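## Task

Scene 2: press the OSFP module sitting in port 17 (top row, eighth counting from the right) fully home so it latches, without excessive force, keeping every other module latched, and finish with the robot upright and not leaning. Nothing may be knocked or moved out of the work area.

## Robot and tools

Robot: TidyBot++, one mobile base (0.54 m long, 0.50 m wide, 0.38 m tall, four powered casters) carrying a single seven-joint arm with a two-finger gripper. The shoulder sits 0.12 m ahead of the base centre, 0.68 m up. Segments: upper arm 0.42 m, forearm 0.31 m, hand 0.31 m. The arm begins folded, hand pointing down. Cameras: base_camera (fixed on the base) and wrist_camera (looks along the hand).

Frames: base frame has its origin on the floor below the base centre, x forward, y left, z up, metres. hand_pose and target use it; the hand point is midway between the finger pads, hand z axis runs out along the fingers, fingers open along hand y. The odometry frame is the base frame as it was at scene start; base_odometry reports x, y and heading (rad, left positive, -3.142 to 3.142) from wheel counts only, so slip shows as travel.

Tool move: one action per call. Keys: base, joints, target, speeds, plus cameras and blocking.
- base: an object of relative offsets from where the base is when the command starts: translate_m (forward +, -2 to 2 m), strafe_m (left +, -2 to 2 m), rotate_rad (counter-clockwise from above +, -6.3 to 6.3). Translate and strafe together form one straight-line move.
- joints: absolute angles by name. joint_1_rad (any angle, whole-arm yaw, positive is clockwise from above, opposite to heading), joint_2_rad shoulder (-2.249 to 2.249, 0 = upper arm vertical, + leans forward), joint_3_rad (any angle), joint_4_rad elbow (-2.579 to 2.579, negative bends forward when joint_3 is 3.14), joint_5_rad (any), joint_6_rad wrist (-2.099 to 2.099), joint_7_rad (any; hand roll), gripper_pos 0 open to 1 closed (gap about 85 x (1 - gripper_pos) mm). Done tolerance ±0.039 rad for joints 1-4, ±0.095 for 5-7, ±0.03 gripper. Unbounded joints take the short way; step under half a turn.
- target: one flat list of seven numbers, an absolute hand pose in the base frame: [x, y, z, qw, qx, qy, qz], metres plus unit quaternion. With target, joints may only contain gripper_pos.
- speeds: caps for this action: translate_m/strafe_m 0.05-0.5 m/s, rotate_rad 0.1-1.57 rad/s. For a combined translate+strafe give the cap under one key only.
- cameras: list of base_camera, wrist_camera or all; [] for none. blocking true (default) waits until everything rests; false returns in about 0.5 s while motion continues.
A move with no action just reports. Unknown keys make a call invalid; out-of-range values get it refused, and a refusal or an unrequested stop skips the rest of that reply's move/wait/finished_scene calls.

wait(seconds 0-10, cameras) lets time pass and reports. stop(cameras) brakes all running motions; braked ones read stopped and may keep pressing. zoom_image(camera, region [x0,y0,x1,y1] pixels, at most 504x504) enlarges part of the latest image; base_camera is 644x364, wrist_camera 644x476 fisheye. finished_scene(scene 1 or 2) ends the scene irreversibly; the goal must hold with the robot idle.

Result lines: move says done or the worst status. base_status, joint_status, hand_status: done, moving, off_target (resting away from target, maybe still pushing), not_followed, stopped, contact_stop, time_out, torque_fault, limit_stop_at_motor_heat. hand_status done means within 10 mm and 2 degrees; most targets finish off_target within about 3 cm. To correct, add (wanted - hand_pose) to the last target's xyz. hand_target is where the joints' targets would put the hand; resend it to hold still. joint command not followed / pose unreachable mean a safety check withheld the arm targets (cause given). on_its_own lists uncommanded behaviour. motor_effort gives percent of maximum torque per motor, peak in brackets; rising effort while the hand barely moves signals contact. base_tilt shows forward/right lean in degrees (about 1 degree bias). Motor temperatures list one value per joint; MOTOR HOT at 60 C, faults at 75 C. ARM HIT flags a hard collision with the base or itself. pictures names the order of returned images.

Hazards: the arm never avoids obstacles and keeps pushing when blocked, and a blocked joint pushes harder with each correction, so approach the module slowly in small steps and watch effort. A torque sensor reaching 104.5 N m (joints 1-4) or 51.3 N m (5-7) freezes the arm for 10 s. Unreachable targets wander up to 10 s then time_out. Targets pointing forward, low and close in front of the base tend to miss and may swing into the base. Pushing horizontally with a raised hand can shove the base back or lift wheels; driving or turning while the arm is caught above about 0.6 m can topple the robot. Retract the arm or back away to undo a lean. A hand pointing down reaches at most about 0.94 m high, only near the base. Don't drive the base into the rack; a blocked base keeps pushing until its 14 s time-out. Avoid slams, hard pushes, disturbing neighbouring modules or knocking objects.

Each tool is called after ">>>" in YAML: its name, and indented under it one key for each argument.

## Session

>>> move:

Scene clock: 0.00 s.
Motor temperatures (°C): [39 39 33 36 39 44 40]
base_odometry: x=+0.000 y=+0.000 heading=+0.000
base_tilt: forward=+0.8 right=-0.6
base_status: not commanded
joint_positions: joint_1_rad=+0.048 joint_2_rad=-0.348 joint_3_rad=+3.094 joint_4_rad=-2.540 joint_5_rad=-0.006 joint_6_rad=-0.904 joint_7_rad=+1.550 gripper_pos=+0.000
joint_status: not commanded
motor_effort: joint_1_rad=+0 joint_2_rad=-1 joint_3_rad=+1 joint_4_rad=+15 joint_5_rad=+0 joint_6_rad=+1 joint_7_rad=+0
hand_pose: x=+0.2451 y=+0.0008 z=+0.5832 quat_wxyz=(+0.006, +1.000, -0.013, +0.023) (m; base frame)
hand_target: x=+0.2461 y=+0.0008 z=+0.5838 quat_wxyz=(+0.005, +1.000, -0.013, +0.024) (m; base frame)
hand_status: not commanded
pictures: base_camera, wrist_camera
camera_calibration:
wrist_camera: T_world_to_cam=[[-0.0678763, -0.99769, 0.0026712, 0.0186394], [-0.996804, 0.0677025, -0.0423961, 0.329153], [0.0421173, -0.00554036, -0.999097, 0.704581], [0, 0, 0, 1]] pos_world=[0.299691, 0.000215482, 0.71785]

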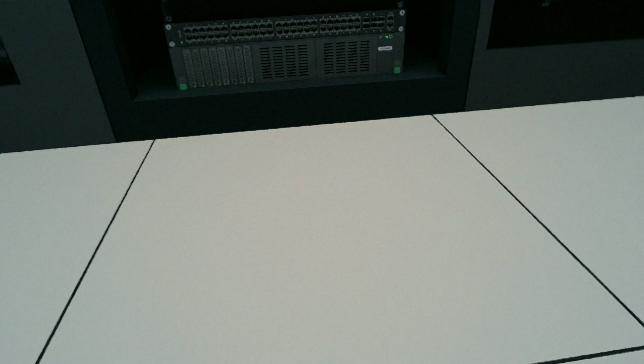

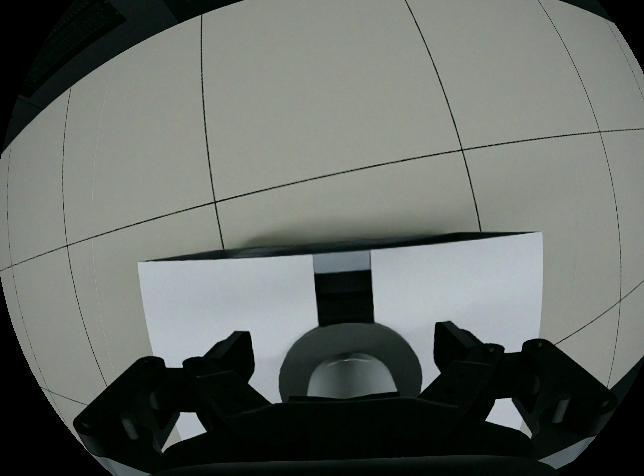

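>>> move:
  base: {"rotate_rad": 0.09}
  joints: {"joint_1_rad": 0.0, "joint_2_rad": -0.2, "joint_3_rad": 3.14, "joint_4_rad": -2.5, "joint_5_rad": 0.0, "joint_6_rad": 0.65, "joint_7_rad": 1.57, "gripper_pos": 1.0}
  cameras: ["wrist_camera"]

Scene clock: 3.13 s.
Motor temperatures (°C): [39 39 33 36 39 44 40]
move: done
base_odometry: x=+0.000 y=+0.000 heading=+0.090
base_tilt: forward=+0.8 right=-0.7
base_status: done
joint_positions: joint_1_rad=+0.024 joint_2_rad=-0.217 joint_3_rad=+3.120 joint_4_rad=-2.515 joint_5_rad=-0.006 joint_6_rad=+0.601 joint_7_rad=+1.550 gripper_pos=+0.999
joint_status: all done
motor_effort: joint_1_rad=+0(1) joint_2_rad=-10(11) joint_3_rad=+1(3) joint_4_rad=+18(18) joint_5_rad=+1(1) joint_6_rad=+9(10) joint_7_rad=+0(2)
hand_pose: x=+0.5719 y=-0.0003 z=+0.8444 quat_wxyz=(-0.004, +0.750, -0.010, +0.661) (m; base frame)
hand_target: x=+0.5801 y=+0.0021 z=+0.8601 quat_wxyz=(-0.001, +0.735, +0.000, +0.679) (m; base frame)
hand_status: not commanded
pictures: wrist_camera
camera_calibration:
wrist_camera: T_world_to_cam=[[-0.00883403, -0.998053, -0.0617402, 0.0596619], [-0.129131, 0.0623642, -0.989665, 0.969763], [0.991588, -0.00077017, -0.12943, -0.325569], [0, 0, 0, 1]] pos_world=[0.448584, -0.00118349, 0.921285]

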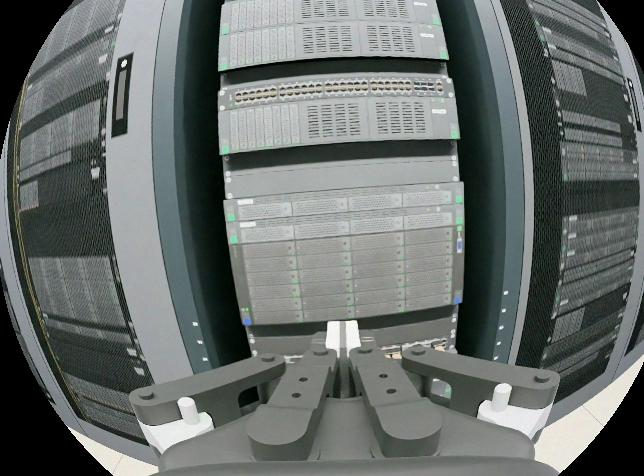

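>>> zoom_image:
  camera: "wrist_camera"
  region: [230, 300, 480, 420]

>>> zoom_image:
  camera: "wrist_camera"
  region: [200, 0, 470, 200]

Scaled by 2.016.

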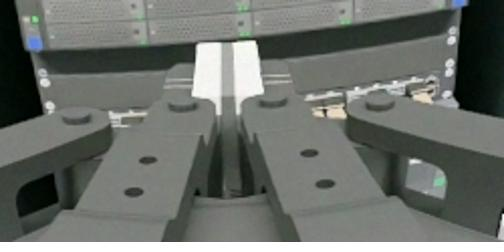

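Scaled by 1.867.

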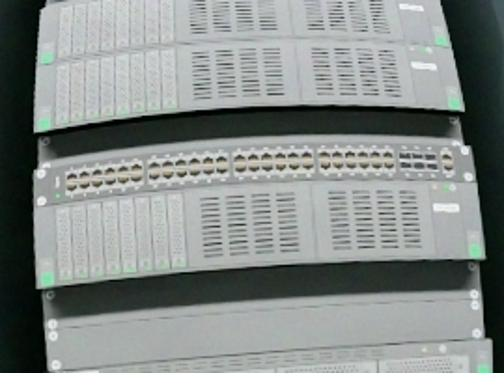

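>>> move:
  joints: {"joint_1_rad": 0.0, "joint_2_rad": 0.1, "joint_3_rad": 3.14, "joint_4_rad": -1.8, "joint_5_rad": 0.0, "joint_6_rad": -0.4, "joint_7_rad": 1.57}
  cameras: ["wrist_camera"]

Scene clock: 6.03 s.
Motor temperatures (°C): [39 39 33 36 39 44 40]
move: done
base_odometry: x=+0.000 y=+0.000 heading=+0.090
base_tilt: forward=+0.8 right=-0.6
base_status: not commanded
joint_positions: joint_1_rad=+0.024 joint_2_rad=+0.078 joint_3_rad=+3.120 joint_4_rad=-1.825 joint_5_rad=-0.006 joint_6_rad=-0.362 joint_7_rad=+1.550 gripper_pos=+0.999
joint_status: all done
motor_effort: joint_1_rad=-1(2) joint_2_rad=-23(24) joint_3_rad=+1(2) joint_4_rad=+21(21) joint_5_rad=+0(1) joint_6_rad=+8(11) joint_7_rad=+0(1)
hand_pose: x=+0.6881 y=+0.0004 z=+0.7996 quat_wxyz=(-0.007, +0.905, -0.013, +0.424) (m; base frame)
hand_target: x=+0.6906 y=+0.0023 z=+0.7914 quat_wxyz=(-0.001, +0.913, +0.000, +0.408) (m; base frame)
hand_status: not commanded
pictures: wrist_camera
camera_calibration:
wrist_camera: T_world_to_cam=[[-0.0393841, -0.997518, -0.0583611, 0.0769005], [-0.641155, 0.0700252, -0.76421, 1.11244], [0.7664, 0.00732076, -0.642321, 0.118444], [0, 0, 0, 1]] pos_world=[0.625499, -0.00205627, 0.930705]

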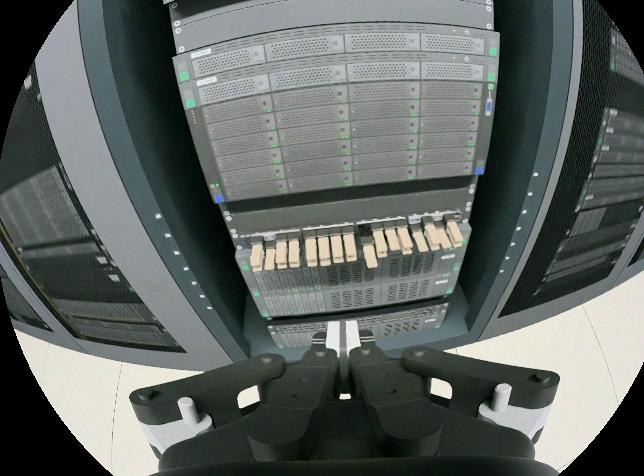

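>>> zoom_image:
  camera: "wrist_camera"
  region: [230, 200, 360, 290]

>>> zoom_image:
  camera: "wrist_camera"
  region: [340, 195, 480, 290]

Scaled by 3.877.

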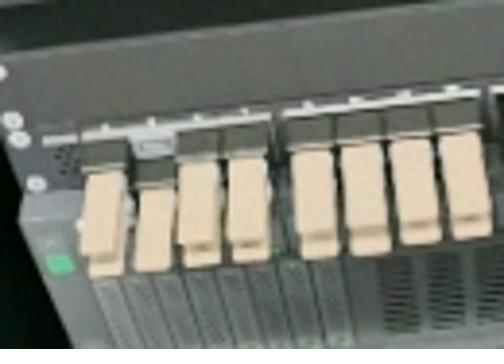

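Scaled by 3.600.

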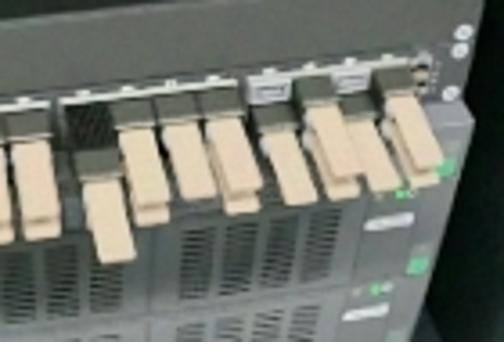

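>>> move:
  cameras: ["base_camera"]

>>> zoom_image:
  camera: "base_camera"
  region: [60, 0, 564, 200]

Scene clock: 10.57 s.
Motor temperatures (°C): [39 39 33 36 39 44 40]
base_odometry: x=+0.000 y=+0.000 heading=+0.090
base_tilt: forward=+0.8 right=-0.6
base_status: not commanded
joint_positions: joint_1_rad=+0.024 joint_2_rad=+0.078 joint_3_rad=+3.120 joint_4_rad=-1.825 joint_5_rad=-0.006 joint_6_rad=-0.364 joint_7_rad=+1.550 gripper_pos=+0.999
joint_status: all done
motor_effort: joint_1_rad=-1(2) joint_2_rad=-23(24) joint_3_rad=+1(2) joint_4_rad=+20(21) joint_5_rad=+0(1) joint_6_rad=+7(11) joint_7_rad=+0(1)
hand_pose: x=+0.6876 y=+0.0004 z=+0.7990 quat_wxyz=(-0.007, +0.906, -0.013, +0.423) (m; base frame)
hand_target: x=+0.6906 y=+0.0023 z=+0.7914 quat_wxyz=(-0.001, +0.913, +0.000, +0.408) (m; base frame)
hand_status: not commanded
pictures: base_camera

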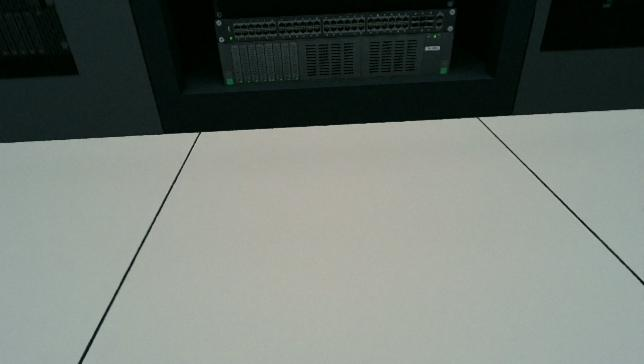

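Scaled by 1.000.

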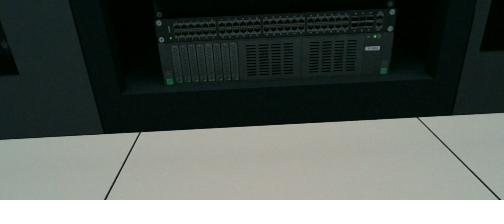

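>>> move:
  base: {"rotate_rad": 0.013}
  joints: {"joint_1_rad": 0.0, "joint_2_rad": 1.203, "joint_3_rad": 3.13, "joint_4_rad": -2.03, "joint_5_rad": 0.095, "joint_6_rad": 1.69, "joint_7_rad": 1.57}
  cameras: ["wrist_camera"]

Scene clock: 15.13 s.
Motor temperatures (°C): [39 39 33 37 39 44 40]
move: done
base_odometry: x=+0.000 y=+0.000 heading=+0.103
base_tilt: forward=+0.9 right=-0.6
base_status: done
joint_positions: joint_1_rad=+0.018 joint_2_rad=+1.181 joint_3_rad=+3.124 joint_4_rad=-2.016 joint_5_rad=+0.012 joint_6_rad=+1.640 joint_7_rad=+1.550 gripper_pos=+0.999
joint_status: all done
motor_effort: joint_1_rad=+0(2) joint_2_rad=-39(41) joint_3_rad=+0(2) joint_4_rad=+4(20) joint_5_rad=+0(1) joint_6_rad=+9(11) joint_7_rad=+0(1)
hand_pose: x=+0.8021 y=-0.0001 z=+0.5324 quat_wxyz=(-0.014, +0.702, -0.013, +0.712) (m; base frame)
hand_target: x=+0.7925 y=+0.0351 z=+0.5293 quat_wxyz=(-0.042, +0.696, +0.027, +0.716) (m; base frame)
hand_status: not commanded
pictures: wrist_camera
camera_calibration:
wrist_camera: T_world_to_cam=[[0.00771128, -0.996858, -0.0788355, 0.0384304], [0.0101418, 0.0789117, -0.99683, 0.582786], [0.999919, 0.00688731, 0.0107184, -0.675527], [0, 0, 0, 1]] pos_world=[0.669266, -0.00302641, 0.591209]

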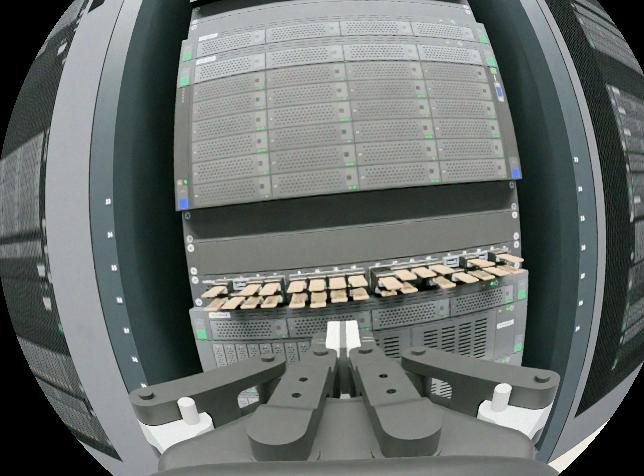

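>>> zoom_image:
  camera: "wrist_camera"
  region: [280, 245, 450, 345]

>>> zoom_image:
  camera: "wrist_camera"
  region: [340, 250, 450, 310]

Scaled by 2.965.

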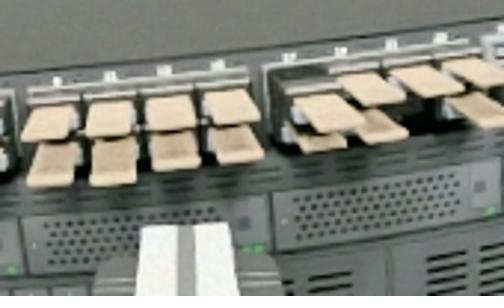

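Scaled by 4.582.

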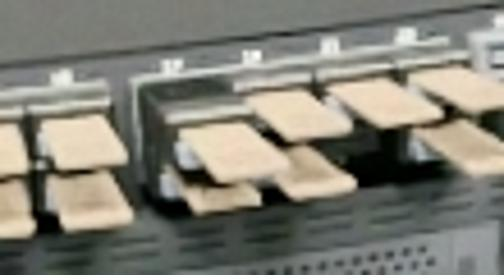

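>>> move:
  base: {"translate_m": 0.12, "strafe_m": -0.054}
  speeds: {"translate_m": 0.3}
  joints: {"joint_5_rad": 0.04, "joint_7_rad": 1.67}
  cameras: ["wrist_camera"]

>>> zoom_image:
  camera: "wrist_camera"
  region: [260, 220, 440, 350]

Scene clock: 18.57 s.
Motor temperatures (°C): [39 39 33 37 39 44 40]
move: done
base_odometry: x=+0.126 y=-0.041 heading=+0.104
base_tilt: forward=+0.8 right=-0.6
base_status: done
joint_positions: joint_1_rad=+0.016 joint_2_rad=+1.182 joint_3_rad=+3.124 joint_4_rad=-2.021 joint_5_rad=+0.013 joint_6_rad=+1.645 joint_7_rad=+1.647 gripper_pos=+0.999
joint_status: all done
motor_effort: joint_1_rad=+0(3) joint_2_rad=-38(41) joint_3_rad=+0(1) joint_4_rad=+5(7) joint_5_rad=+0(1) joint_6_rad=+9(10) joint_7_rad=+0(1)
hand_pose: x=+0.8004 y=+0.0016 z=+0.5321 quat_wxyz=(+0.020, +0.702, +0.022, +0.712) (m; base frame)
hand_target: x=+0.7937 y=+0.0182 z=+0.5290 quat_wxyz=(+0.015, +0.696, +0.045, +0.717) (m; base frame)
hand_status: not commanded
pictures: wrist_camera
camera_calibration:
wrist_camera: T_world_to_cam=[[0.00892009, -0.999799, 0.0179713, -0.0123621], [0.00959111, -0.0178856, -0.999794, 0.584514], [0.999914, 0.00909062, 0.00942964, -0.67322], [0, 0, 0, 1]] pos_world=[0.667667, 0.00421472, 0.590964]

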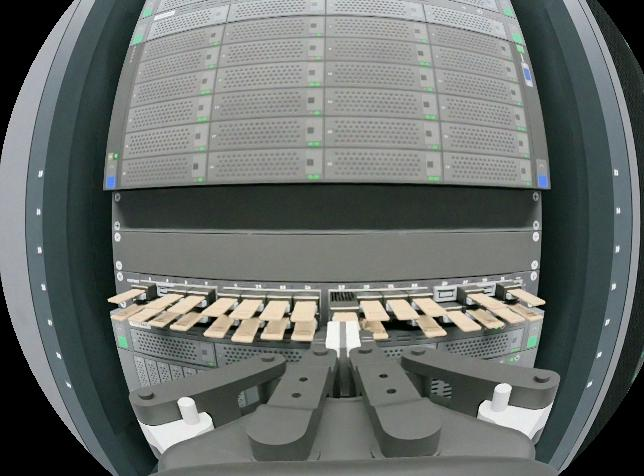

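Scaled by 2.800.

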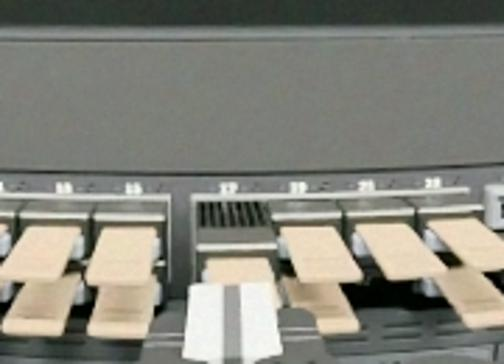

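>>> zoom_image:
  camera: "wrist_camera"
  region: [310, 280, 390, 350]

Scaled by 6.300.

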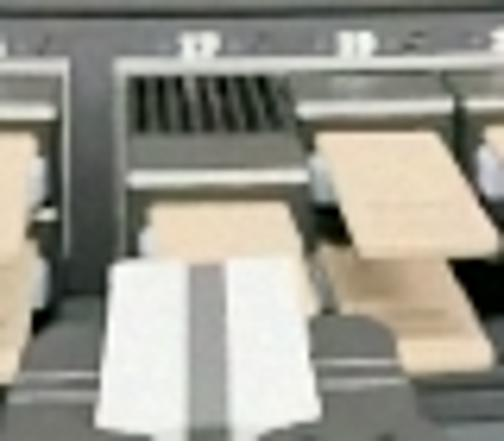

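>>> move:
  base: {"translate_m": 0.034, "strafe_m": -0.0035}
  speeds: {"translate_m": 0.15}
  joints: {"joint_2_rad": 1.235, "joint_4_rad": -2.015, "joint_6_rad": 1.706}
  cameras: ["wrist_camera"]

>>> zoom_image:
  camera: "wrist_camera"
  region: [290, 270, 400, 350]

Scene clock: 21.17 s.
Motor temperatures (°C): [39 39 33 36 39 44 40]
move: done
base_odometry: x=+0.160 y=-0.041 heading=+0.104
base_tilt: forward=+0.9 right=-0.7
base_status: done
joint_positions: joint_1_rad=+0.015 joint_2_rad=+1.213 joint_3_rad=+3.124 joint_4_rad=-2.020 joint_5_rad=+0.013 joint_6_rad=+1.662 joint_7_rad=+1.647 gripper_pos=+0.999
joint_status: all done
motor_effort: joint_1_rad=-1(3) joint_2_rad=-38(41) joint_3_rad=+0(1) joint_4_rad=+4(7) joint_5_rad=+0(1) joint_6_rad=+9(10) joint_7_rad=+0(1)
hand_pose: x=+0.7955 y=+0.0021 z=+0.5164 quat_wxyz=(+0.019, +0.707, +0.022, +0.707) (m; base frame)
hand_target: x=+0.7931 y=+0.0181 z=+0.5166 quat_wxyz=(+0.015, +0.696, +0.044, +0.717) (m; base frame)
hand_status: not commanded
pictures: wrist_camera
camera_calibration:
wrist_camera: T_world_to_cam=[[0.00957341, -0.999805, 0.0172993, -0.0117331], [-0.0037719, -0.0173361, -0.999843, 0.579531], [0.999947, 0.00950665, -0.00393713, -0.661286], [0, 0, 0, 1]] pos_world=[0.663549, 0.00460262, 0.577039]

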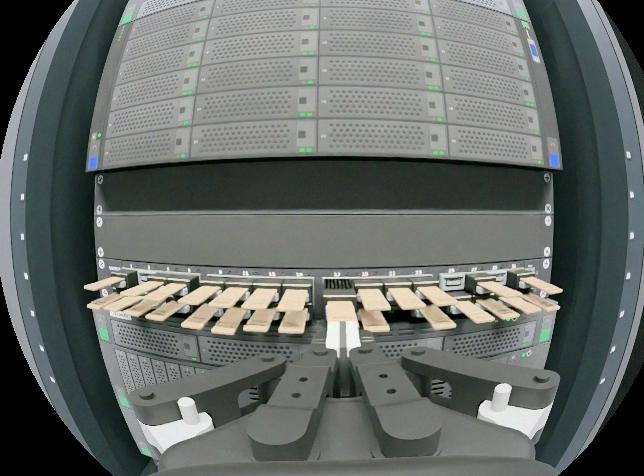

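Scaled by 4.582.

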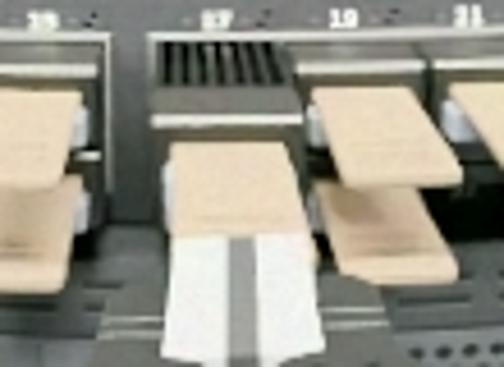

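>>> move:
  base: {"translate_m": 0.011}
  speeds: {"translate_m": 0.1}
  joints: {"joint_2_rad": 1.226}
  cameras: ["wrist_camera"]

>>> zoom_image:
  camera: "wrist_camera"
  region: [300, 270, 390, 340]

Scene clock: 22.77 s.
Motor temperatures (°C): [39 39 33 36 39 44 40]
move: done
base_odometry: x=+0.171 y=-0.040 heading=+0.103
base_tilt: forward=+0.8 right=-0.7
base_status: done
joint_positions: joint_1_rad=+0.015 joint_2_rad=+1.215 joint_3_rad=+3.124 joint_4_rad=-2.021 joint_5_rad=+0.013 joint_6_rad=+1.663 joint_7_rad=+1.647 gripper_pos=+0.999
joint_status: all done
motor_effort: joint_1_rad=-1(1) joint_2_rad=-39(41) joint_3_rad=+0(1) joint_4_rad=+5(8) joint_5_rad=+0(1) joint_6_rad=+9(10) joint_7_rad=+0(1)
hand_pose: x=+0.7950 y=+0.0021 z=+0.5151 quat_wxyz=(+0.019, +0.708, +0.022, +0.706) (m; base frame)
hand_target: x=+0.7945 y=+0.0181 z=+0.5227 quat_wxyz=(+0.015, +0.693, +0.044, +0.720) (m; base frame)
hand_status: not commanded
pictures: wrist_camera
camera_calibration:
wrist_camera: T_world_to_cam=[[0.00963267, -0.999805, 0.0172438, -0.0117128], [-0.00623736, -0.0173044, -0.999831, 0.58021], [0.999934, 0.00952349, -0.00640283, -0.659435], [0, 0, 0, 1]] pos_world=[0.663124, 0.00460978, 0.576091]

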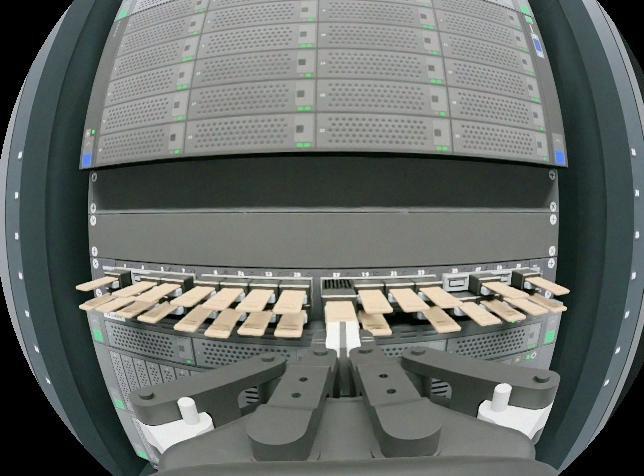

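Scaled by 5.600.

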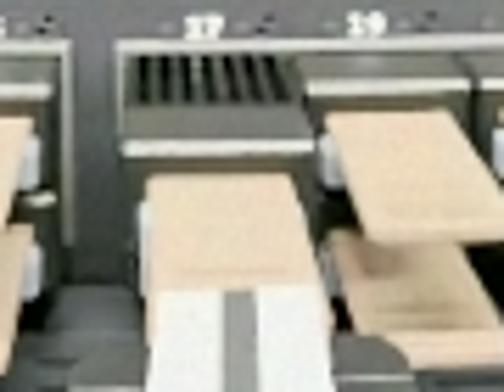

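>>> move:
  base: {"translate_m": 0.006}
  speeds: {"translate_m": 0.05}
  joints: {"joint_6_rad": 1.722}
  cameras: ["wrist_camera"]

>>> zoom_image:
  camera: "wrist_camera"
  region: [300, 270, 390, 340]

Scene clock: 23.93 s.
Motor temperatures (°C): [39 39 33 36 39 44 40]
move: done
base_odometry: x=+0.177 y=-0.040 heading=+0.103
base_tilt: forward=+0.8 right=-0.6
base_status: done
joint_positions: joint_1_rad=+0.015 joint_2_rad=+1.215 joint_3_rad=+3.124 joint_4_rad=-2.031 joint_5_rad=+0.013 joint_6_rad=+1.682 joint_7_rad=+1.647 gripper_pos=+0.999
joint_status: all done
motor_effort: joint_1_rad=+0(2) joint_2_rad=-40(41) joint_3_rad=+0(1) joint_4_rad=+6(10) joint_5_rad=-1(1) joint_6_rad=+9(10) joint_7_rad=+0(1)
hand_pose: x=+0.7919 y=+0.0022 z=+0.5180 quat_wxyz=(+0.019, +0.704, +0.022, +0.709) (m; base frame)
hand_target: x=+0.7943 y=+0.0180 z=+0.5277 quat_wxyz=(+0.015, +0.687, +0.044, +0.725) (m; base frame)
hand_status: not commanded
pictures: wrist_camera
camera_calibration:
wrist_camera: T_world_to_cam=[[0.00955589, -0.999807, 0.0171676, -0.0114909], [0.0028236, -0.0171413, -0.999849, 0.575937], [0.99995, 0.00960292, 0.00265926, -0.661094], [0, 0, 0, 1]] pos_world=[0.659545, 0.00473211, 0.577805]

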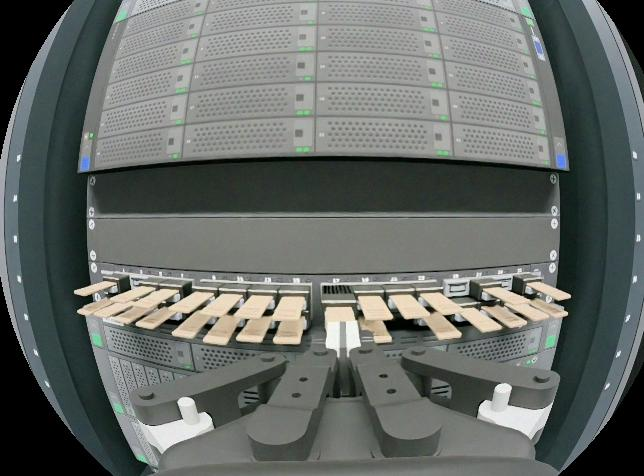

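Scaled by 5.600.

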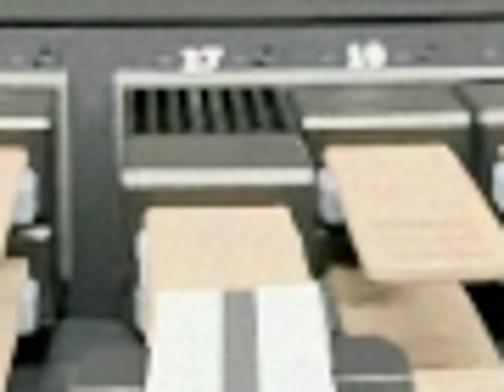

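>>> move:
  base: {"translate_m": 0.01}
  speeds: {"translate_m": 0.08}
  cameras: ["wrist_camera"]

>>> zoom_image:
  camera: "wrist_camera"
  region: [300, 270, 390, 340]

Scene clock: 25.97 s.
Motor temperatures (°C): [39 39 33 36 39 44 40]
move: done
base_odometry: x=+0.187 y=-0.039 heading=+0.103
base_tilt: forward=+0.8 right=-0.7
base_status: done
joint_positions: joint_1_rad=+0.014 joint_2_rad=+1.217 joint_3_rad=+3.124 joint_4_rad=-2.038 joint_5_rad=+0.013 joint_6_rad=+1.682 joint_7_rad=+1.647 gripper_pos=+0.999
joint_status: not commanded
motor_effort: joint_1_rad=+1(1) joint_2_rad=-41(42) joint_3_rad=+0(1) joint_4_rad=+8(10) joint_5_rad=-1(1) joint_6_rad=+10(10) joint_7_rad=+0(1)
hand_pose: x=+0.7893 y=+0.0027 z=+0.5145 quat_wxyz=(+0.019, +0.708, +0.022, +0.706) (m; base frame)
hand_target: x=+0.7943 y=+0.0180 z=+0.5277 quat_wxyz=(+0.015, +0.687, +0.044, +0.725) (m; base frame)
hand_status: not commanded
pictures: wrist_camera
camera_calibration:
wrist_camera: T_world_to_cam=[[0.0105155, -0.999801, 0.0169792, -0.0115539], [-0.00665008, -0.0170496, -0.999833, 0.579914], [0.999923, 0.0104009, -0.00682804, -0.653535], [0, 0, 0, 1]] pos_world=[0.657462, 0.00513303, 0.575551]

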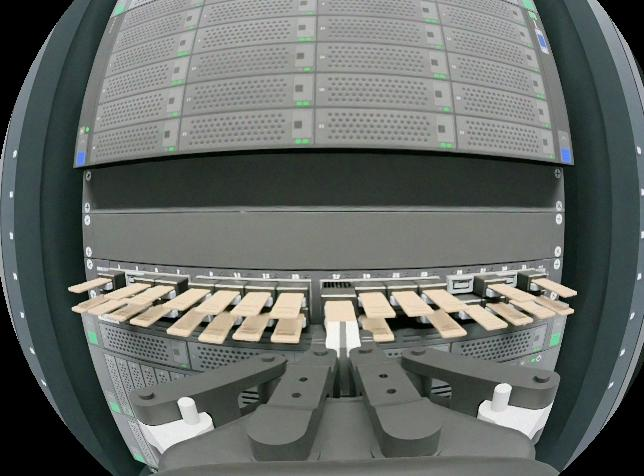

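Scaled by 5.600.

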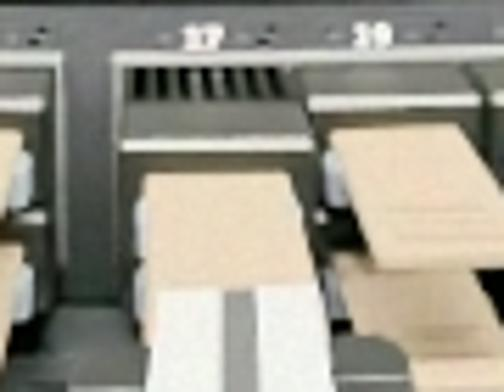

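>>> move:
  base: {"translate_m": 0.014}
  speeds: {"translate_m": 0.08}
  joints: {"joint_4_rad": -1.998}
  cameras: ["wrist_camera"]

>>> zoom_image:
  camera: "wrist_camera"
  region: [300, 270, 390, 340]

Scene clock: 26.90 s.
Motor temperatures (°C): [39 39 33 36 39 44 40]
move: done
base_odometry: x=+0.201 y=-0.038 heading=+0.103
base_tilt: forward=+0.8 right=-0.7
base_status: done
joint_positions: joint_1_rad=+0.013 joint_2_rad=+1.219 joint_3_rad=+3.124 joint_4_rad=-2.034 joint_5_rad=+0.013 joint_6_rad=+1.682 joint_7_rad=+1.647 gripper_pos=+0.999
joint_status: all done
motor_effort: joint_1_rad=+1(2) joint_2_rad=-40(42) joint_3_rad=+0(1) joint_4_rad=+7(11) joint_5_rad=-1(2) joint_6_rad=+9(10) joint_7_rad=+0(1)
hand_pose: x=+0.7902 y=+0.0037 z=+0.5146 quat_wxyz=(+0.018, +0.707, +0.023, +0.707) (m; base frame)
hand_target: x=+0.7993 y=+0.0180 z=+0.5325 quat_wxyz=(+0.015, +0.681, +0.044, +0.731) (m; base frame)
hand_status: not commanded
pictures: wrist_camera
camera_calibration:
wrist_camera: T_world_to_cam=[[0.0118545, -0.999785, 0.0170138, -0.011698], [-0.00430576, -0.0170658, -0.999845, 0.578209], [0.99992, 0.0117794, -0.00450714, -0.655656], [0, 0, 0, 1]] pos_world=[0.658232, 0.00589539, 0.575363]

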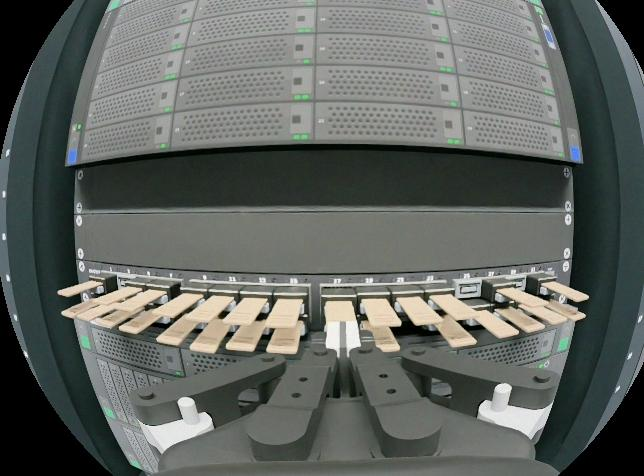

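Scaled by 5.600.

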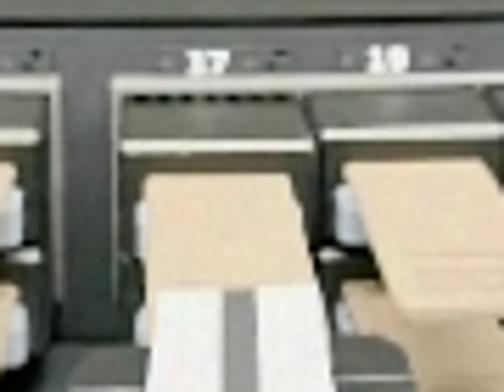

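>>> move:
  base: {"translate_m": 0.012}
  speeds: {"translate_m": 0.08}
  joints: {"joint_6_rad": 1.738, "joint_4_rad": -1.99}
  cameras: ["wrist_camera"]

>>> zoom_image:
  camera: "wrist_camera"
  region: [300, 270, 390, 340]

Scene clock: 28.03 s.
Motor temperatures (°C): [39 39 33 36 39 44 40]
move: off_target
base_odometry: x=+0.213 y=-0.037 heading=+0.103
base_tilt: forward=+0.8 right=-0.6
base_status: done
joint_positions: joint_1_rad=+0.012 joint_2_rad=+1.235 joint_3_rad=+3.124 joint_4_rad=-2.043 joint_5_rad=+0.013 joint_6_rad=+1.694 joint_7_rad=+1.647 gripper_pos=+0.999
joint_status: joint_4_rad off_target (ended at -2.043, target -1.990); the others done
motor_effort: joint_1_rad=+0(1) joint_2_rad=-45(48) joint_3_rad=-1(1) joint_4_rad=+13(17) joint_5_rad=+0(2) joint_6_rad=+11(13) joint_7_rad=+0(1)
hand_pose: x=+0.7846 y=+0.0043 z=+0.5052 quat_wxyz=(+0.018, +0.711, +0.023, +0.702) (m; base frame)
hand_target: x=+0.8012 y=+0.0179 z=+0.5397 quat_wxyz=(+0.016, +0.672, +0.043, +0.739) (m; base frame)
hand_status: not commanded
pictures: wrist_camera
camera_calibration:
wrist_camera: T_world_to_cam=[[0.0128051, -0.999782, 0.0165193, -0.0113961], [-0.0169256, -0.016735, -0.999717, 0.578583], [0.999775, 0.0125219, -0.0171362, -0.643591], [0, 0, 0, 1]] pos_world=[0.653384, 0.0063479, 0.567578]

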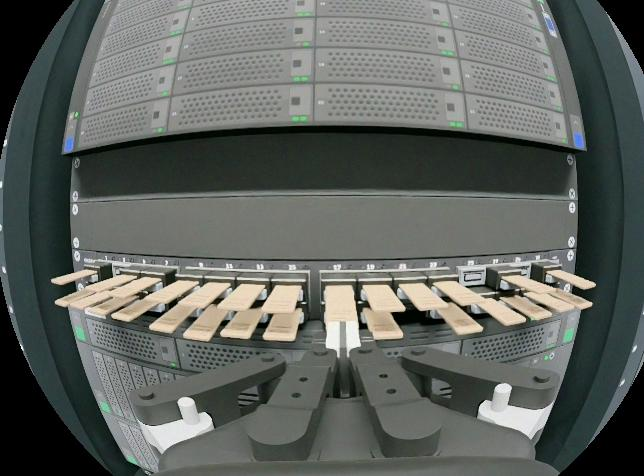

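Scaled by 5.600.

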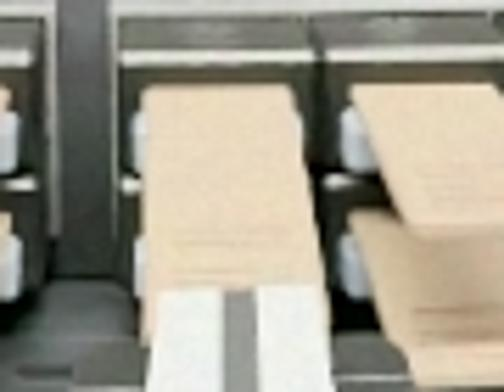

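>>> zoom_image:
  camera: "wrist_camera"
  region: [250, 260, 450, 360]

Scaled by 2.520.

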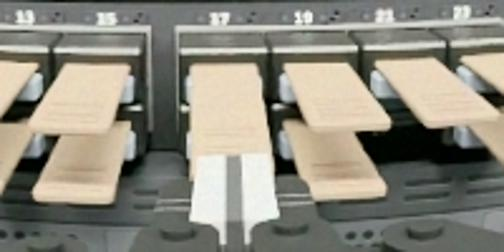

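>>> move:
  base: {"translate_m": -0.008}
  speeds: {"translate_m": 0.08}
  joints: {"joint_2_rad": 1.2, "joint_4_rad": -2.01}
  cameras: ["wrist_camera"]

>>> zoom_image:
  camera: "wrist_camera"
  region: [250, 260, 450, 360]

Scene clock: 30.63 s.
Motor temperatures (°C): [39 39 33 36 39 44 40]
move: done
base_odometry: x=+0.205 y=-0.038 heading=+0.103
base_tilt: forward=+0.8 right=-0.6
base_status: done
joint_positions: joint_1_rad=+0.012 joint_2_rad=+1.196 joint_3_rad=+3.124 joint_4_rad=-2.030 joint_5_rad=+0.013 joint_6_rad=+1.697 joint_7_rad=+1.647 gripper_pos=+0.999
joint_status: all done
motor_effort: joint_1_rad=+0(2) joint_2_rad=-40(43) joint_3_rad=-1(1) joint_4_rad=+7(11) joint_5_rad=+0(1) joint_6_rad=+10(11) joint_7_rad=+0(1)
hand_pose: x=+0.7950 y=+0.0041 z=+0.5356 quat_wxyz=(+0.019, +0.692, +0.023, +0.721) (m; base frame)
hand_target: x=+0.7991 y=+0.0179 z=+0.5517 quat_wxyz=(+0.016, +0.670, +0.043, +0.741) (m; base frame)
hand_status: not commanded
pictures: wrist_camera
camera_calibration:
wrist_camera: T_world_to_cam=[[0.0115992, -0.999776, 0.0177079, -0.0118853], [0.0377028, -0.0172592, -0.99914, 0.56549], [0.999222, 0.0122569, 0.0374942, -0.682297], [0, 0, 0, 1]] pos_world=[0.660583, 0.00624007, 0.590796]

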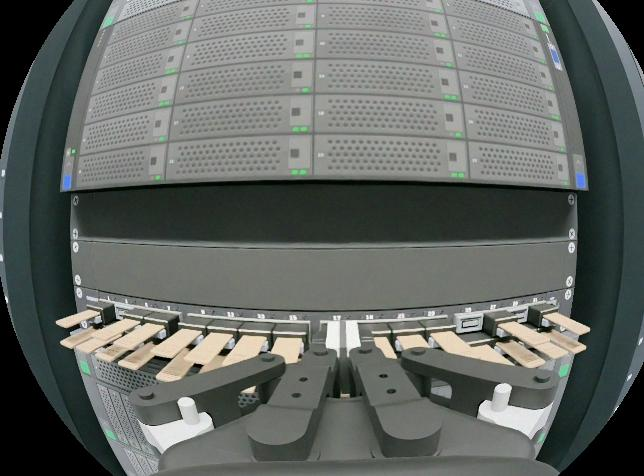

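Scaled by 2.520.

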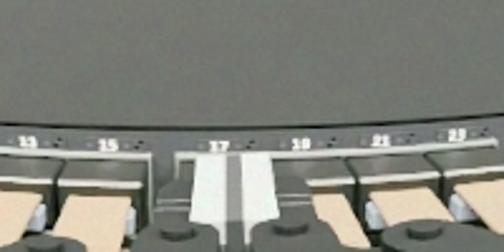

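>>> move:
  base: {"translate_m": -0.03}
  speeds: {"translate_m": 0.2}
  cameras: []

>>> move:
  joints: {"joint_2_rad": 1.24, "joint_4_rad": -2.06, "joint_6_rad": 1.617}
  cameras: ["wrist_camera"]

>>> zoom_image:
  camera: "wrist_camera"
  region: [250, 240, 450, 340]

Scene clock: 33.03 s.
Motor temperatures (°C): [39 40 33 36 39 44 40]
move: done
base_odometry: x=+0.175 y=-0.041 heading=+0.103
base_tilt: forward=+1.0 right=-0.6
base_status: done
joint_positions: joint_1_rad=+0.012 joint_2_rad=+1.195 joint_3_rad=+3.124 joint_4_rad=-2.020 joint_5_rad=+0.013 joint_6_rad=+1.698 joint_7_rad=+1.647 gripper_pos=+0.999
joint_status: not commanded
motor_effort: joint_1_rad=-1(1) joint_2_rad=-39(41) joint_3_rad=+0(1) joint_4_rad=+4(7) joint_5_rad=-1(1) joint_6_rad=+9(10) joint_7_rad=+0(1)
hand_pose: x=+0.7981 y=+0.0040 z=+0.5394 quat_wxyz=(+0.019, +0.688, +0.022, +0.725) (m; base frame)
hand_target: x=+0.7991 y=+0.0179 z=+0.5517 quat_wxyz=(+0.016, +0.670, +0.043, +0.741) (m; base frame)
hand_status: not commanded
pictures: none
No camera images: "cameras" was empty.

Scene clock: 33.87 s.
Motor temperatures (°C): [39 40 33 36 39 44 40]
move: done
base_odometry: x=+0.175 y=-0.041 heading=+0.103
base_tilt: forward=+0.9 right=-0.6
base_status: not commanded
joint_positions: joint_1_rad=+0.012 joint_2_rad=+1.224 joint_3_rad=+3.124 joint_4_rad=-2.053 joint_5_rad=+0.013 joint_6_rad=+1.630 joint_7_rad=+1.647 gripper_pos=+0.999
joint_status: all done
motor_effort: joint_1_rad=+0(1) joint_2_rad=-38(40) joint_3_rad=-1(1) joint_4_rad=+4(5) joint_5_rad=+1(1) joint_6_rad=+9(10) joint_7_rad=+0(1)
hand_pose: x=+0.7825 y=+0.0047 z=+0.4897 quat_wxyz=(+0.017, +0.733, +0.024, +0.679) (m; base frame)
hand_target: x=+0.7763 y=+0.0186 z=+0.4735 quat_wxyz=(+0.012, +0.744, +0.047, +0.666) (m; base frame)
hand_status: not commanded
pictures: wrist_camera
camera_calibration:
wrist_camera: T_world_to_cam=[[0.0152087, -0.999754, 0.0161308, -0.0123987], [-0.0802476, -0.0173011, -0.996625, 0.611165], [0.996659, 0.0138629, -0.080491, -0.608342], [0, 0, 0, 1]] pos_world=[0.655542, 0.00661149, 0.560336]

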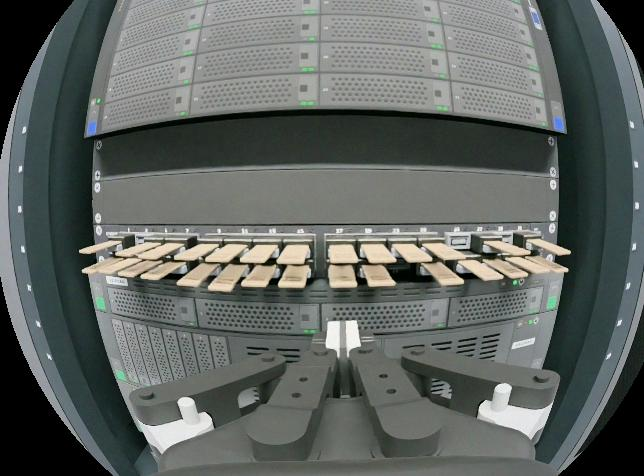

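Scaled by 2.520.

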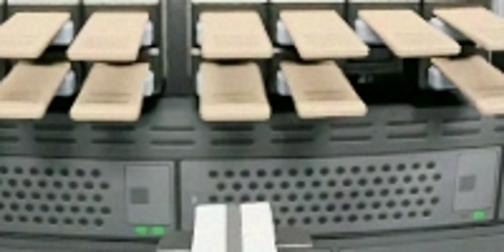

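>>> zoom_image:
  camera: "wrist_camera"
  region: [270, 220, 410, 300]

>>> zoom_image:
  camera: "wrist_camera"
  region: [310, 225, 400, 295]

Scaled by 3.600.

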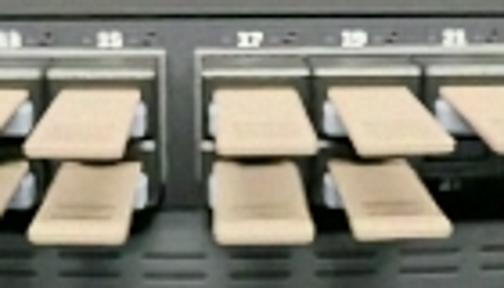

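Scaled by 5.600.

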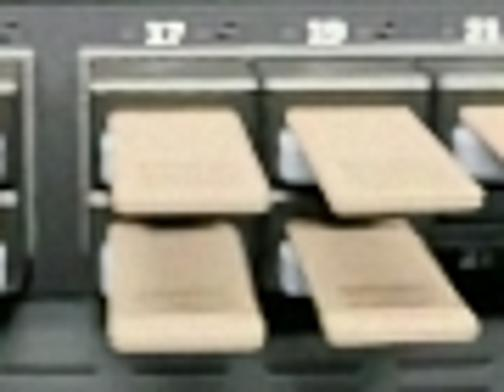

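>>> zoom_image:
  camera: "wrist_camera"
  region: [280, 228, 340, 262]

>>> zoom_image:
  camera: "wrist_camera"
  region: [320, 228, 380, 262]

>>> zoom_image:
  camera: "wrist_camera"
  region: [360, 228, 440, 272]

Scaled by 8.400.

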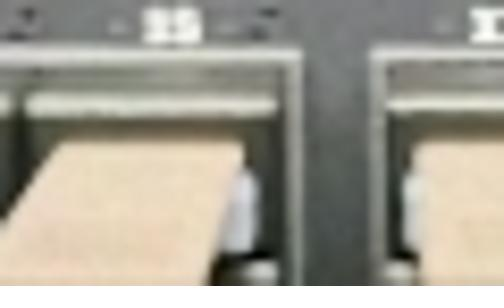

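Scaled by 8.400.

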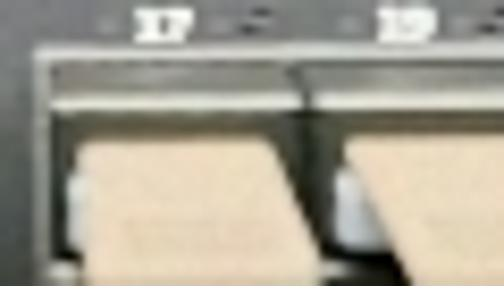

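Scaled by 6.300.

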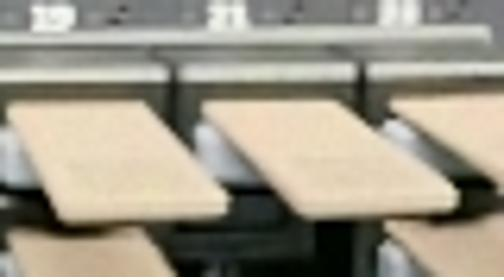

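>>> move:
  base: {"translate_m": 0.018}
  speeds: {"translate_m": 0.15}
  joints: {"joint_2_rad": 1.207, "joint_4_rad": -1.998, "joint_6_rad": 1.7}
  cameras: ["wrist_camera"]

>>> zoom_image:
  camera: "wrist_camera"
  region: [270, 250, 410, 350]

Scene clock: 36.40 s.
Motor temperatures (°C): [39 40 33 36 39 44 40]
move: done
base_odometry: x=+0.193 y=-0.039 heading=+0.102
base_tilt: forward=+0.8 right=-0.7
base_status: done
joint_positions: joint_1_rad=+0.012 joint_2_rad=+1.202 joint_3_rad=+3.124 joint_4_rad=-2.002 joint_5_rad=+0.013 joint_6_rad=+1.667 joint_7_rad=+1.647 gripper_pos=+0.999
joint_status: all done
motor_effort: joint_1_rad=+0(2) joint_2_rad=-38(40) joint_3_rad=+0(1) joint_4_rad=+5(5) joint_5_rad=+0(1) joint_6_rad=+9(10) joint_7_rad=+0(1)
hand_pose: x=+0.8030 y=+0.0043 z=+0.5307 quat_wxyz=(+0.019, +0.695, +0.023, +0.719) (m; base frame)
hand_target: x=+0.8026 y=+0.0181 z=+0.5386 quat_wxyz=(+0.016, +0.682, +0.044, +0.730) (m; base frame)
hand_status: not commanded
pictures: wrist_camera
camera_calibration:
wrist_camera: T_world_to_cam=[[0.0121465, -0.999766, 0.0179242, -0.0122067], [0.030238, -0.01755, -0.999389, 0.566332], [0.999469, 0.012681, 0.0300177, -0.686366], [0, 0, 0, 1]] pos_world=[0.669025, 0.0064391, 0.586808]

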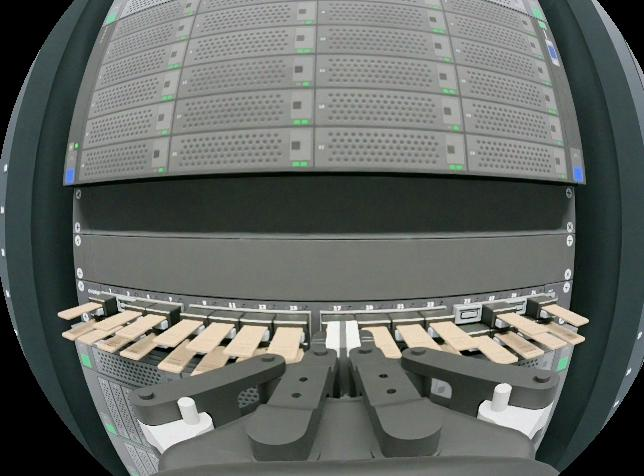

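Scaled by 3.600.

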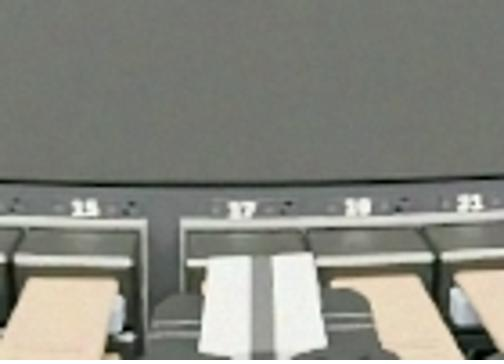

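>>> move:
  base: {"translate_m": -0.01}
  speeds: {"translate_m": 0.15}
  cameras: []

>>> move:
  joints: {"joint_6_rad": 1.622}
  cameras: ["wrist_camera"]

>>> zoom_image:
  camera: "wrist_camera"
  region: [270, 250, 410, 350]

Scene clock: 37.50 s.
Motor temperatures (°C): [39 40 33 36 39 44 40]
move: done
base_odometry: x=+0.183 y=-0.040 heading=+0.103
base_tilt: forward=+0.9 right=-0.6
base_status: done
joint_positions: joint_1_rad=+0.011 joint_2_rad=+1.202 joint_3_rad=+3.124 joint_4_rad=-2.002 joint_5_rad=+0.013 joint_6_rad=+1.667 joint_7_rad=+1.647 gripper_pos=+0.999
joint_status: not commanded
motor_effort: joint_1_rad=-1(2) joint_2_rad=-39(40) joint_3_rad=-1(2) joint_4_rad=+5(6) joint_5_rad=+0(1) joint_6_rad=+9(10) joint_7_rad=+0(1)
hand_pose: x=+0.8030 y=+0.0045 z=+0.5306 quat_wxyz=(+0.019, +0.695, +0.023, +0.719) (m; base frame)
hand_target: x=+0.8026 y=+0.0181 z=+0.5386 quat_wxyz=(+0.016, +0.682, +0.044, +0.730) (m; base frame)
hand_status: not commanded
pictures: none
No camera images: "cameras" was empty.

Scene clock: 38.17 s.
Motor temperatures (°C): [39 40 33 36 39 44 40]
move: done
base_odometry: x=+0.183 y=-0.040 heading=+0.103
base_tilt: forward=+0.8 right=-0.6
base_status: not commanded
joint_positions: joint_1_rad=+0.011 joint_2_rad=+1.201 joint_3_rad=+3.124 joint_4_rad=-2.002 joint_5_rad=+0.013 joint_6_rad=+1.614 joint_7_rad=+1.647 gripper_pos=+0.999
joint_status: all done
motor_effort: joint_1_rad=+0(1) joint_2_rad=-39(41) joint_3_rad=-1(1) joint_4_rad=+4(5) joint_5_rad=+1(1) joint_6_rad=+9(11) joint_7_rad=+0(1)
hand_pose: x=+0.8032 y=+0.0048 z=+0.5147 quat_wxyz=(+0.018, +0.713, +0.024, +0.701) (m; base frame)
hand_target: x=+0.8032 y=+0.0184 z=+0.5143 quat_wxyz=(+0.015, +0.710, +0.046, +0.703) (m; base frame)
hand_status: not commanded
pictures: wrist_camera
camera_calibration:
wrist_camera: T_world_to_cam=[[0.0142206, -0.999743, 0.0176444, -0.0129982], [-0.0216346, -0.0179496, -0.999605, 0.592129], [0.999665, 0.0138332, -0.0218843, -0.659522], [0, 0, 0, 1]] pos_world=[0.672297, 0.00675691, 0.577691]

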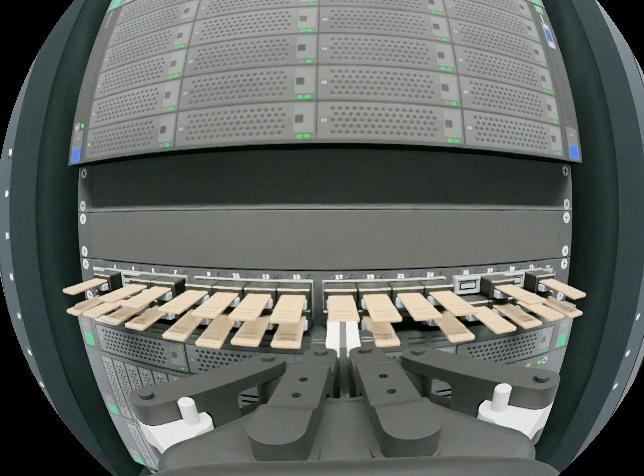

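Scaled by 3.600.

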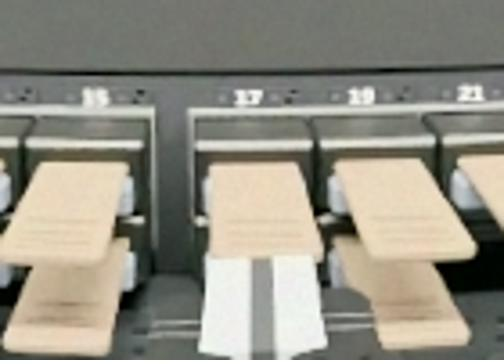

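>>> move:
  joints: {"joint_6_rad": 1.674}
  cameras: ["wrist_camera"]

>>> zoom_image:
  camera: "wrist_camera"
  region: [300, 270, 390, 340]

Scene clock: 39.47 s.
Motor temperatures (°C): [39 40 33 36 39 44 40]
move: done
base_odometry: x=+0.183 y=-0.040 heading=+0.103
base_tilt: forward=+0.9 right=-0.7
base_status: not commanded
joint_positions: joint_1_rad=+0.011 joint_2_rad=+1.201 joint_3_rad=+3.124 joint_4_rad=-2.002 joint_5_rad=+0.013 joint_6_rad=+1.655 joint_7_rad=+1.647 gripper_pos=+0.999
joint_status: all done
motor_effort: joint_1_rad=+0(1) joint_2_rad=-39(41) joint_3_rad=-1(1) joint_4_rad=+5(5) joint_5_rad=+0(1) joint_6_rad=+9(11) joint_7_rad=-1(1)
hand_pose: x=+0.8032 y=+0.0045 z=+0.5274 quat_wxyz=(+0.018, +0.699, +0.023, +0.715) (m; base frame)
hand_target: x=+0.8030 y=+0.0182 z=+0.5305 quat_wxyz=(+0.015, +0.691, +0.045, +0.721) (m; base frame)
hand_status: not commanded
pictures: wrist_camera
camera_calibration:
wrist_camera: T_world_to_cam=[[0.0127856, -0.999758, 0.0178823, -0.0124183], [0.0191511, -0.0176356, -0.999661, 0.57217], [0.999735, 0.0131238, 0.018921, -0.680818], [0, 0, 0, 1]] pos_world=[0.669839, 0.0066102, 0.58508]

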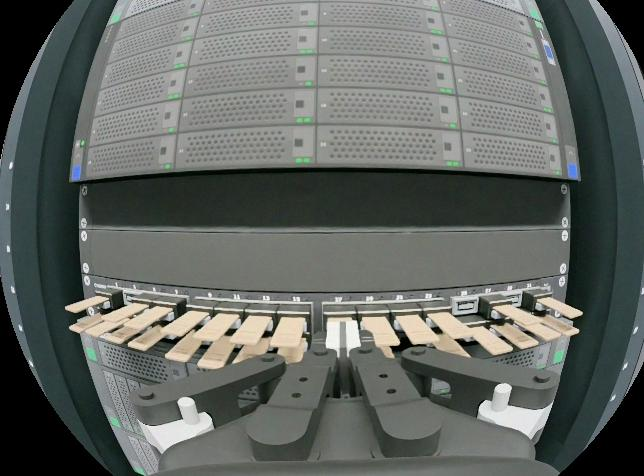

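Scaled by 5.600.

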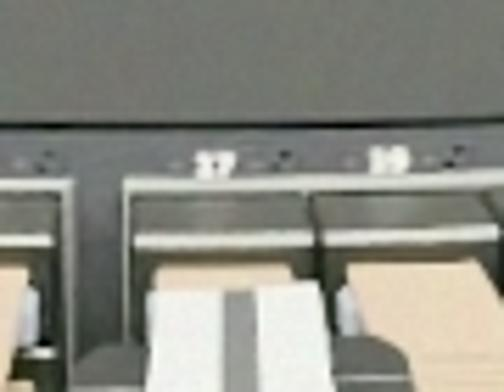

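>>> move:
  base: {"translate_m": 0.007}
  speeds: {"translate_m": 0.1}
  joints: {"joint_6_rad": 1.651}
  cameras: ["wrist_camera"]

>>> zoom_image:
  camera: "wrist_camera"
  region: [300, 270, 390, 340]

Scene clock: 40.50 s.
Motor temperatures (°C): [39 40 33 36 39 44 40]
move: done
base_odometry: x=+0.190 y=-0.039 heading=+0.103
base_tilt: forward=+0.8 right=-0.6
base_status: done
joint_positions: joint_1_rad=+0.011 joint_2_rad=+1.201 joint_3_rad=+3.124 joint_4_rad=-2.002 joint_5_rad=+0.013 joint_6_rad=+1.649 joint_7_rad=+1.647 gripper_pos=+0.999
joint_status: all done
motor_effort: joint_1_rad=+0(2) joint_2_rad=-39(40) joint_3_rad=-1(1) joint_4_rad=+5(6) joint_5_rad=+0(1) joint_6_rad=+10(10) joint_7_rad=+0(1)
hand_pose: x=+0.8033 y=+0.0048 z=+0.5256 quat_wxyz=(+0.018, +0.701, +0.023, +0.713) (m; base frame)
hand_target: x=+0.8032 y=+0.0183 z=+0.5233 quat_wxyz=(+0.015, +0.700, +0.045, +0.713) (m; base frame)
hand_status: not commanded
pictures: wrist_camera
camera_calibration:
wrist_camera: T_world_to_cam=[[0.0132601, -0.999753, 0.0178537, -0.012539], [0.013219, -0.0176785, -0.999756, 0.575136], [0.999825, 0.0134929, 0.0129813, -0.67782], [0, 0, 0, 1]] pos_world=[0.670264, 0.00677743, 0.584019]

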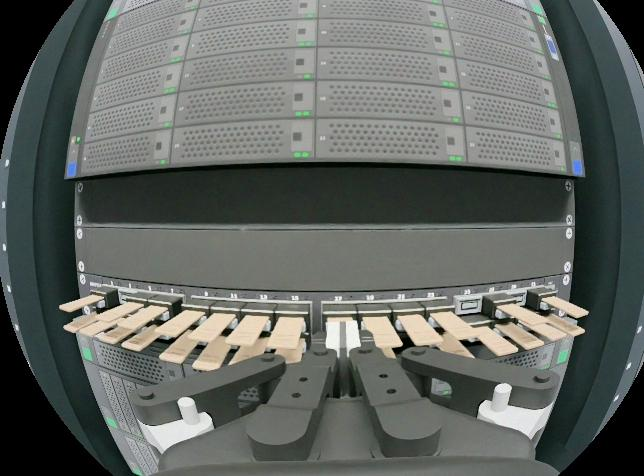

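Scaled by 5.600.

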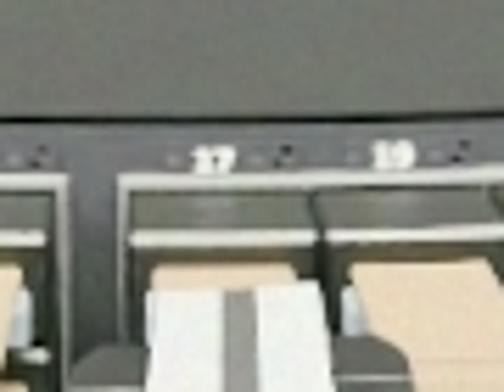

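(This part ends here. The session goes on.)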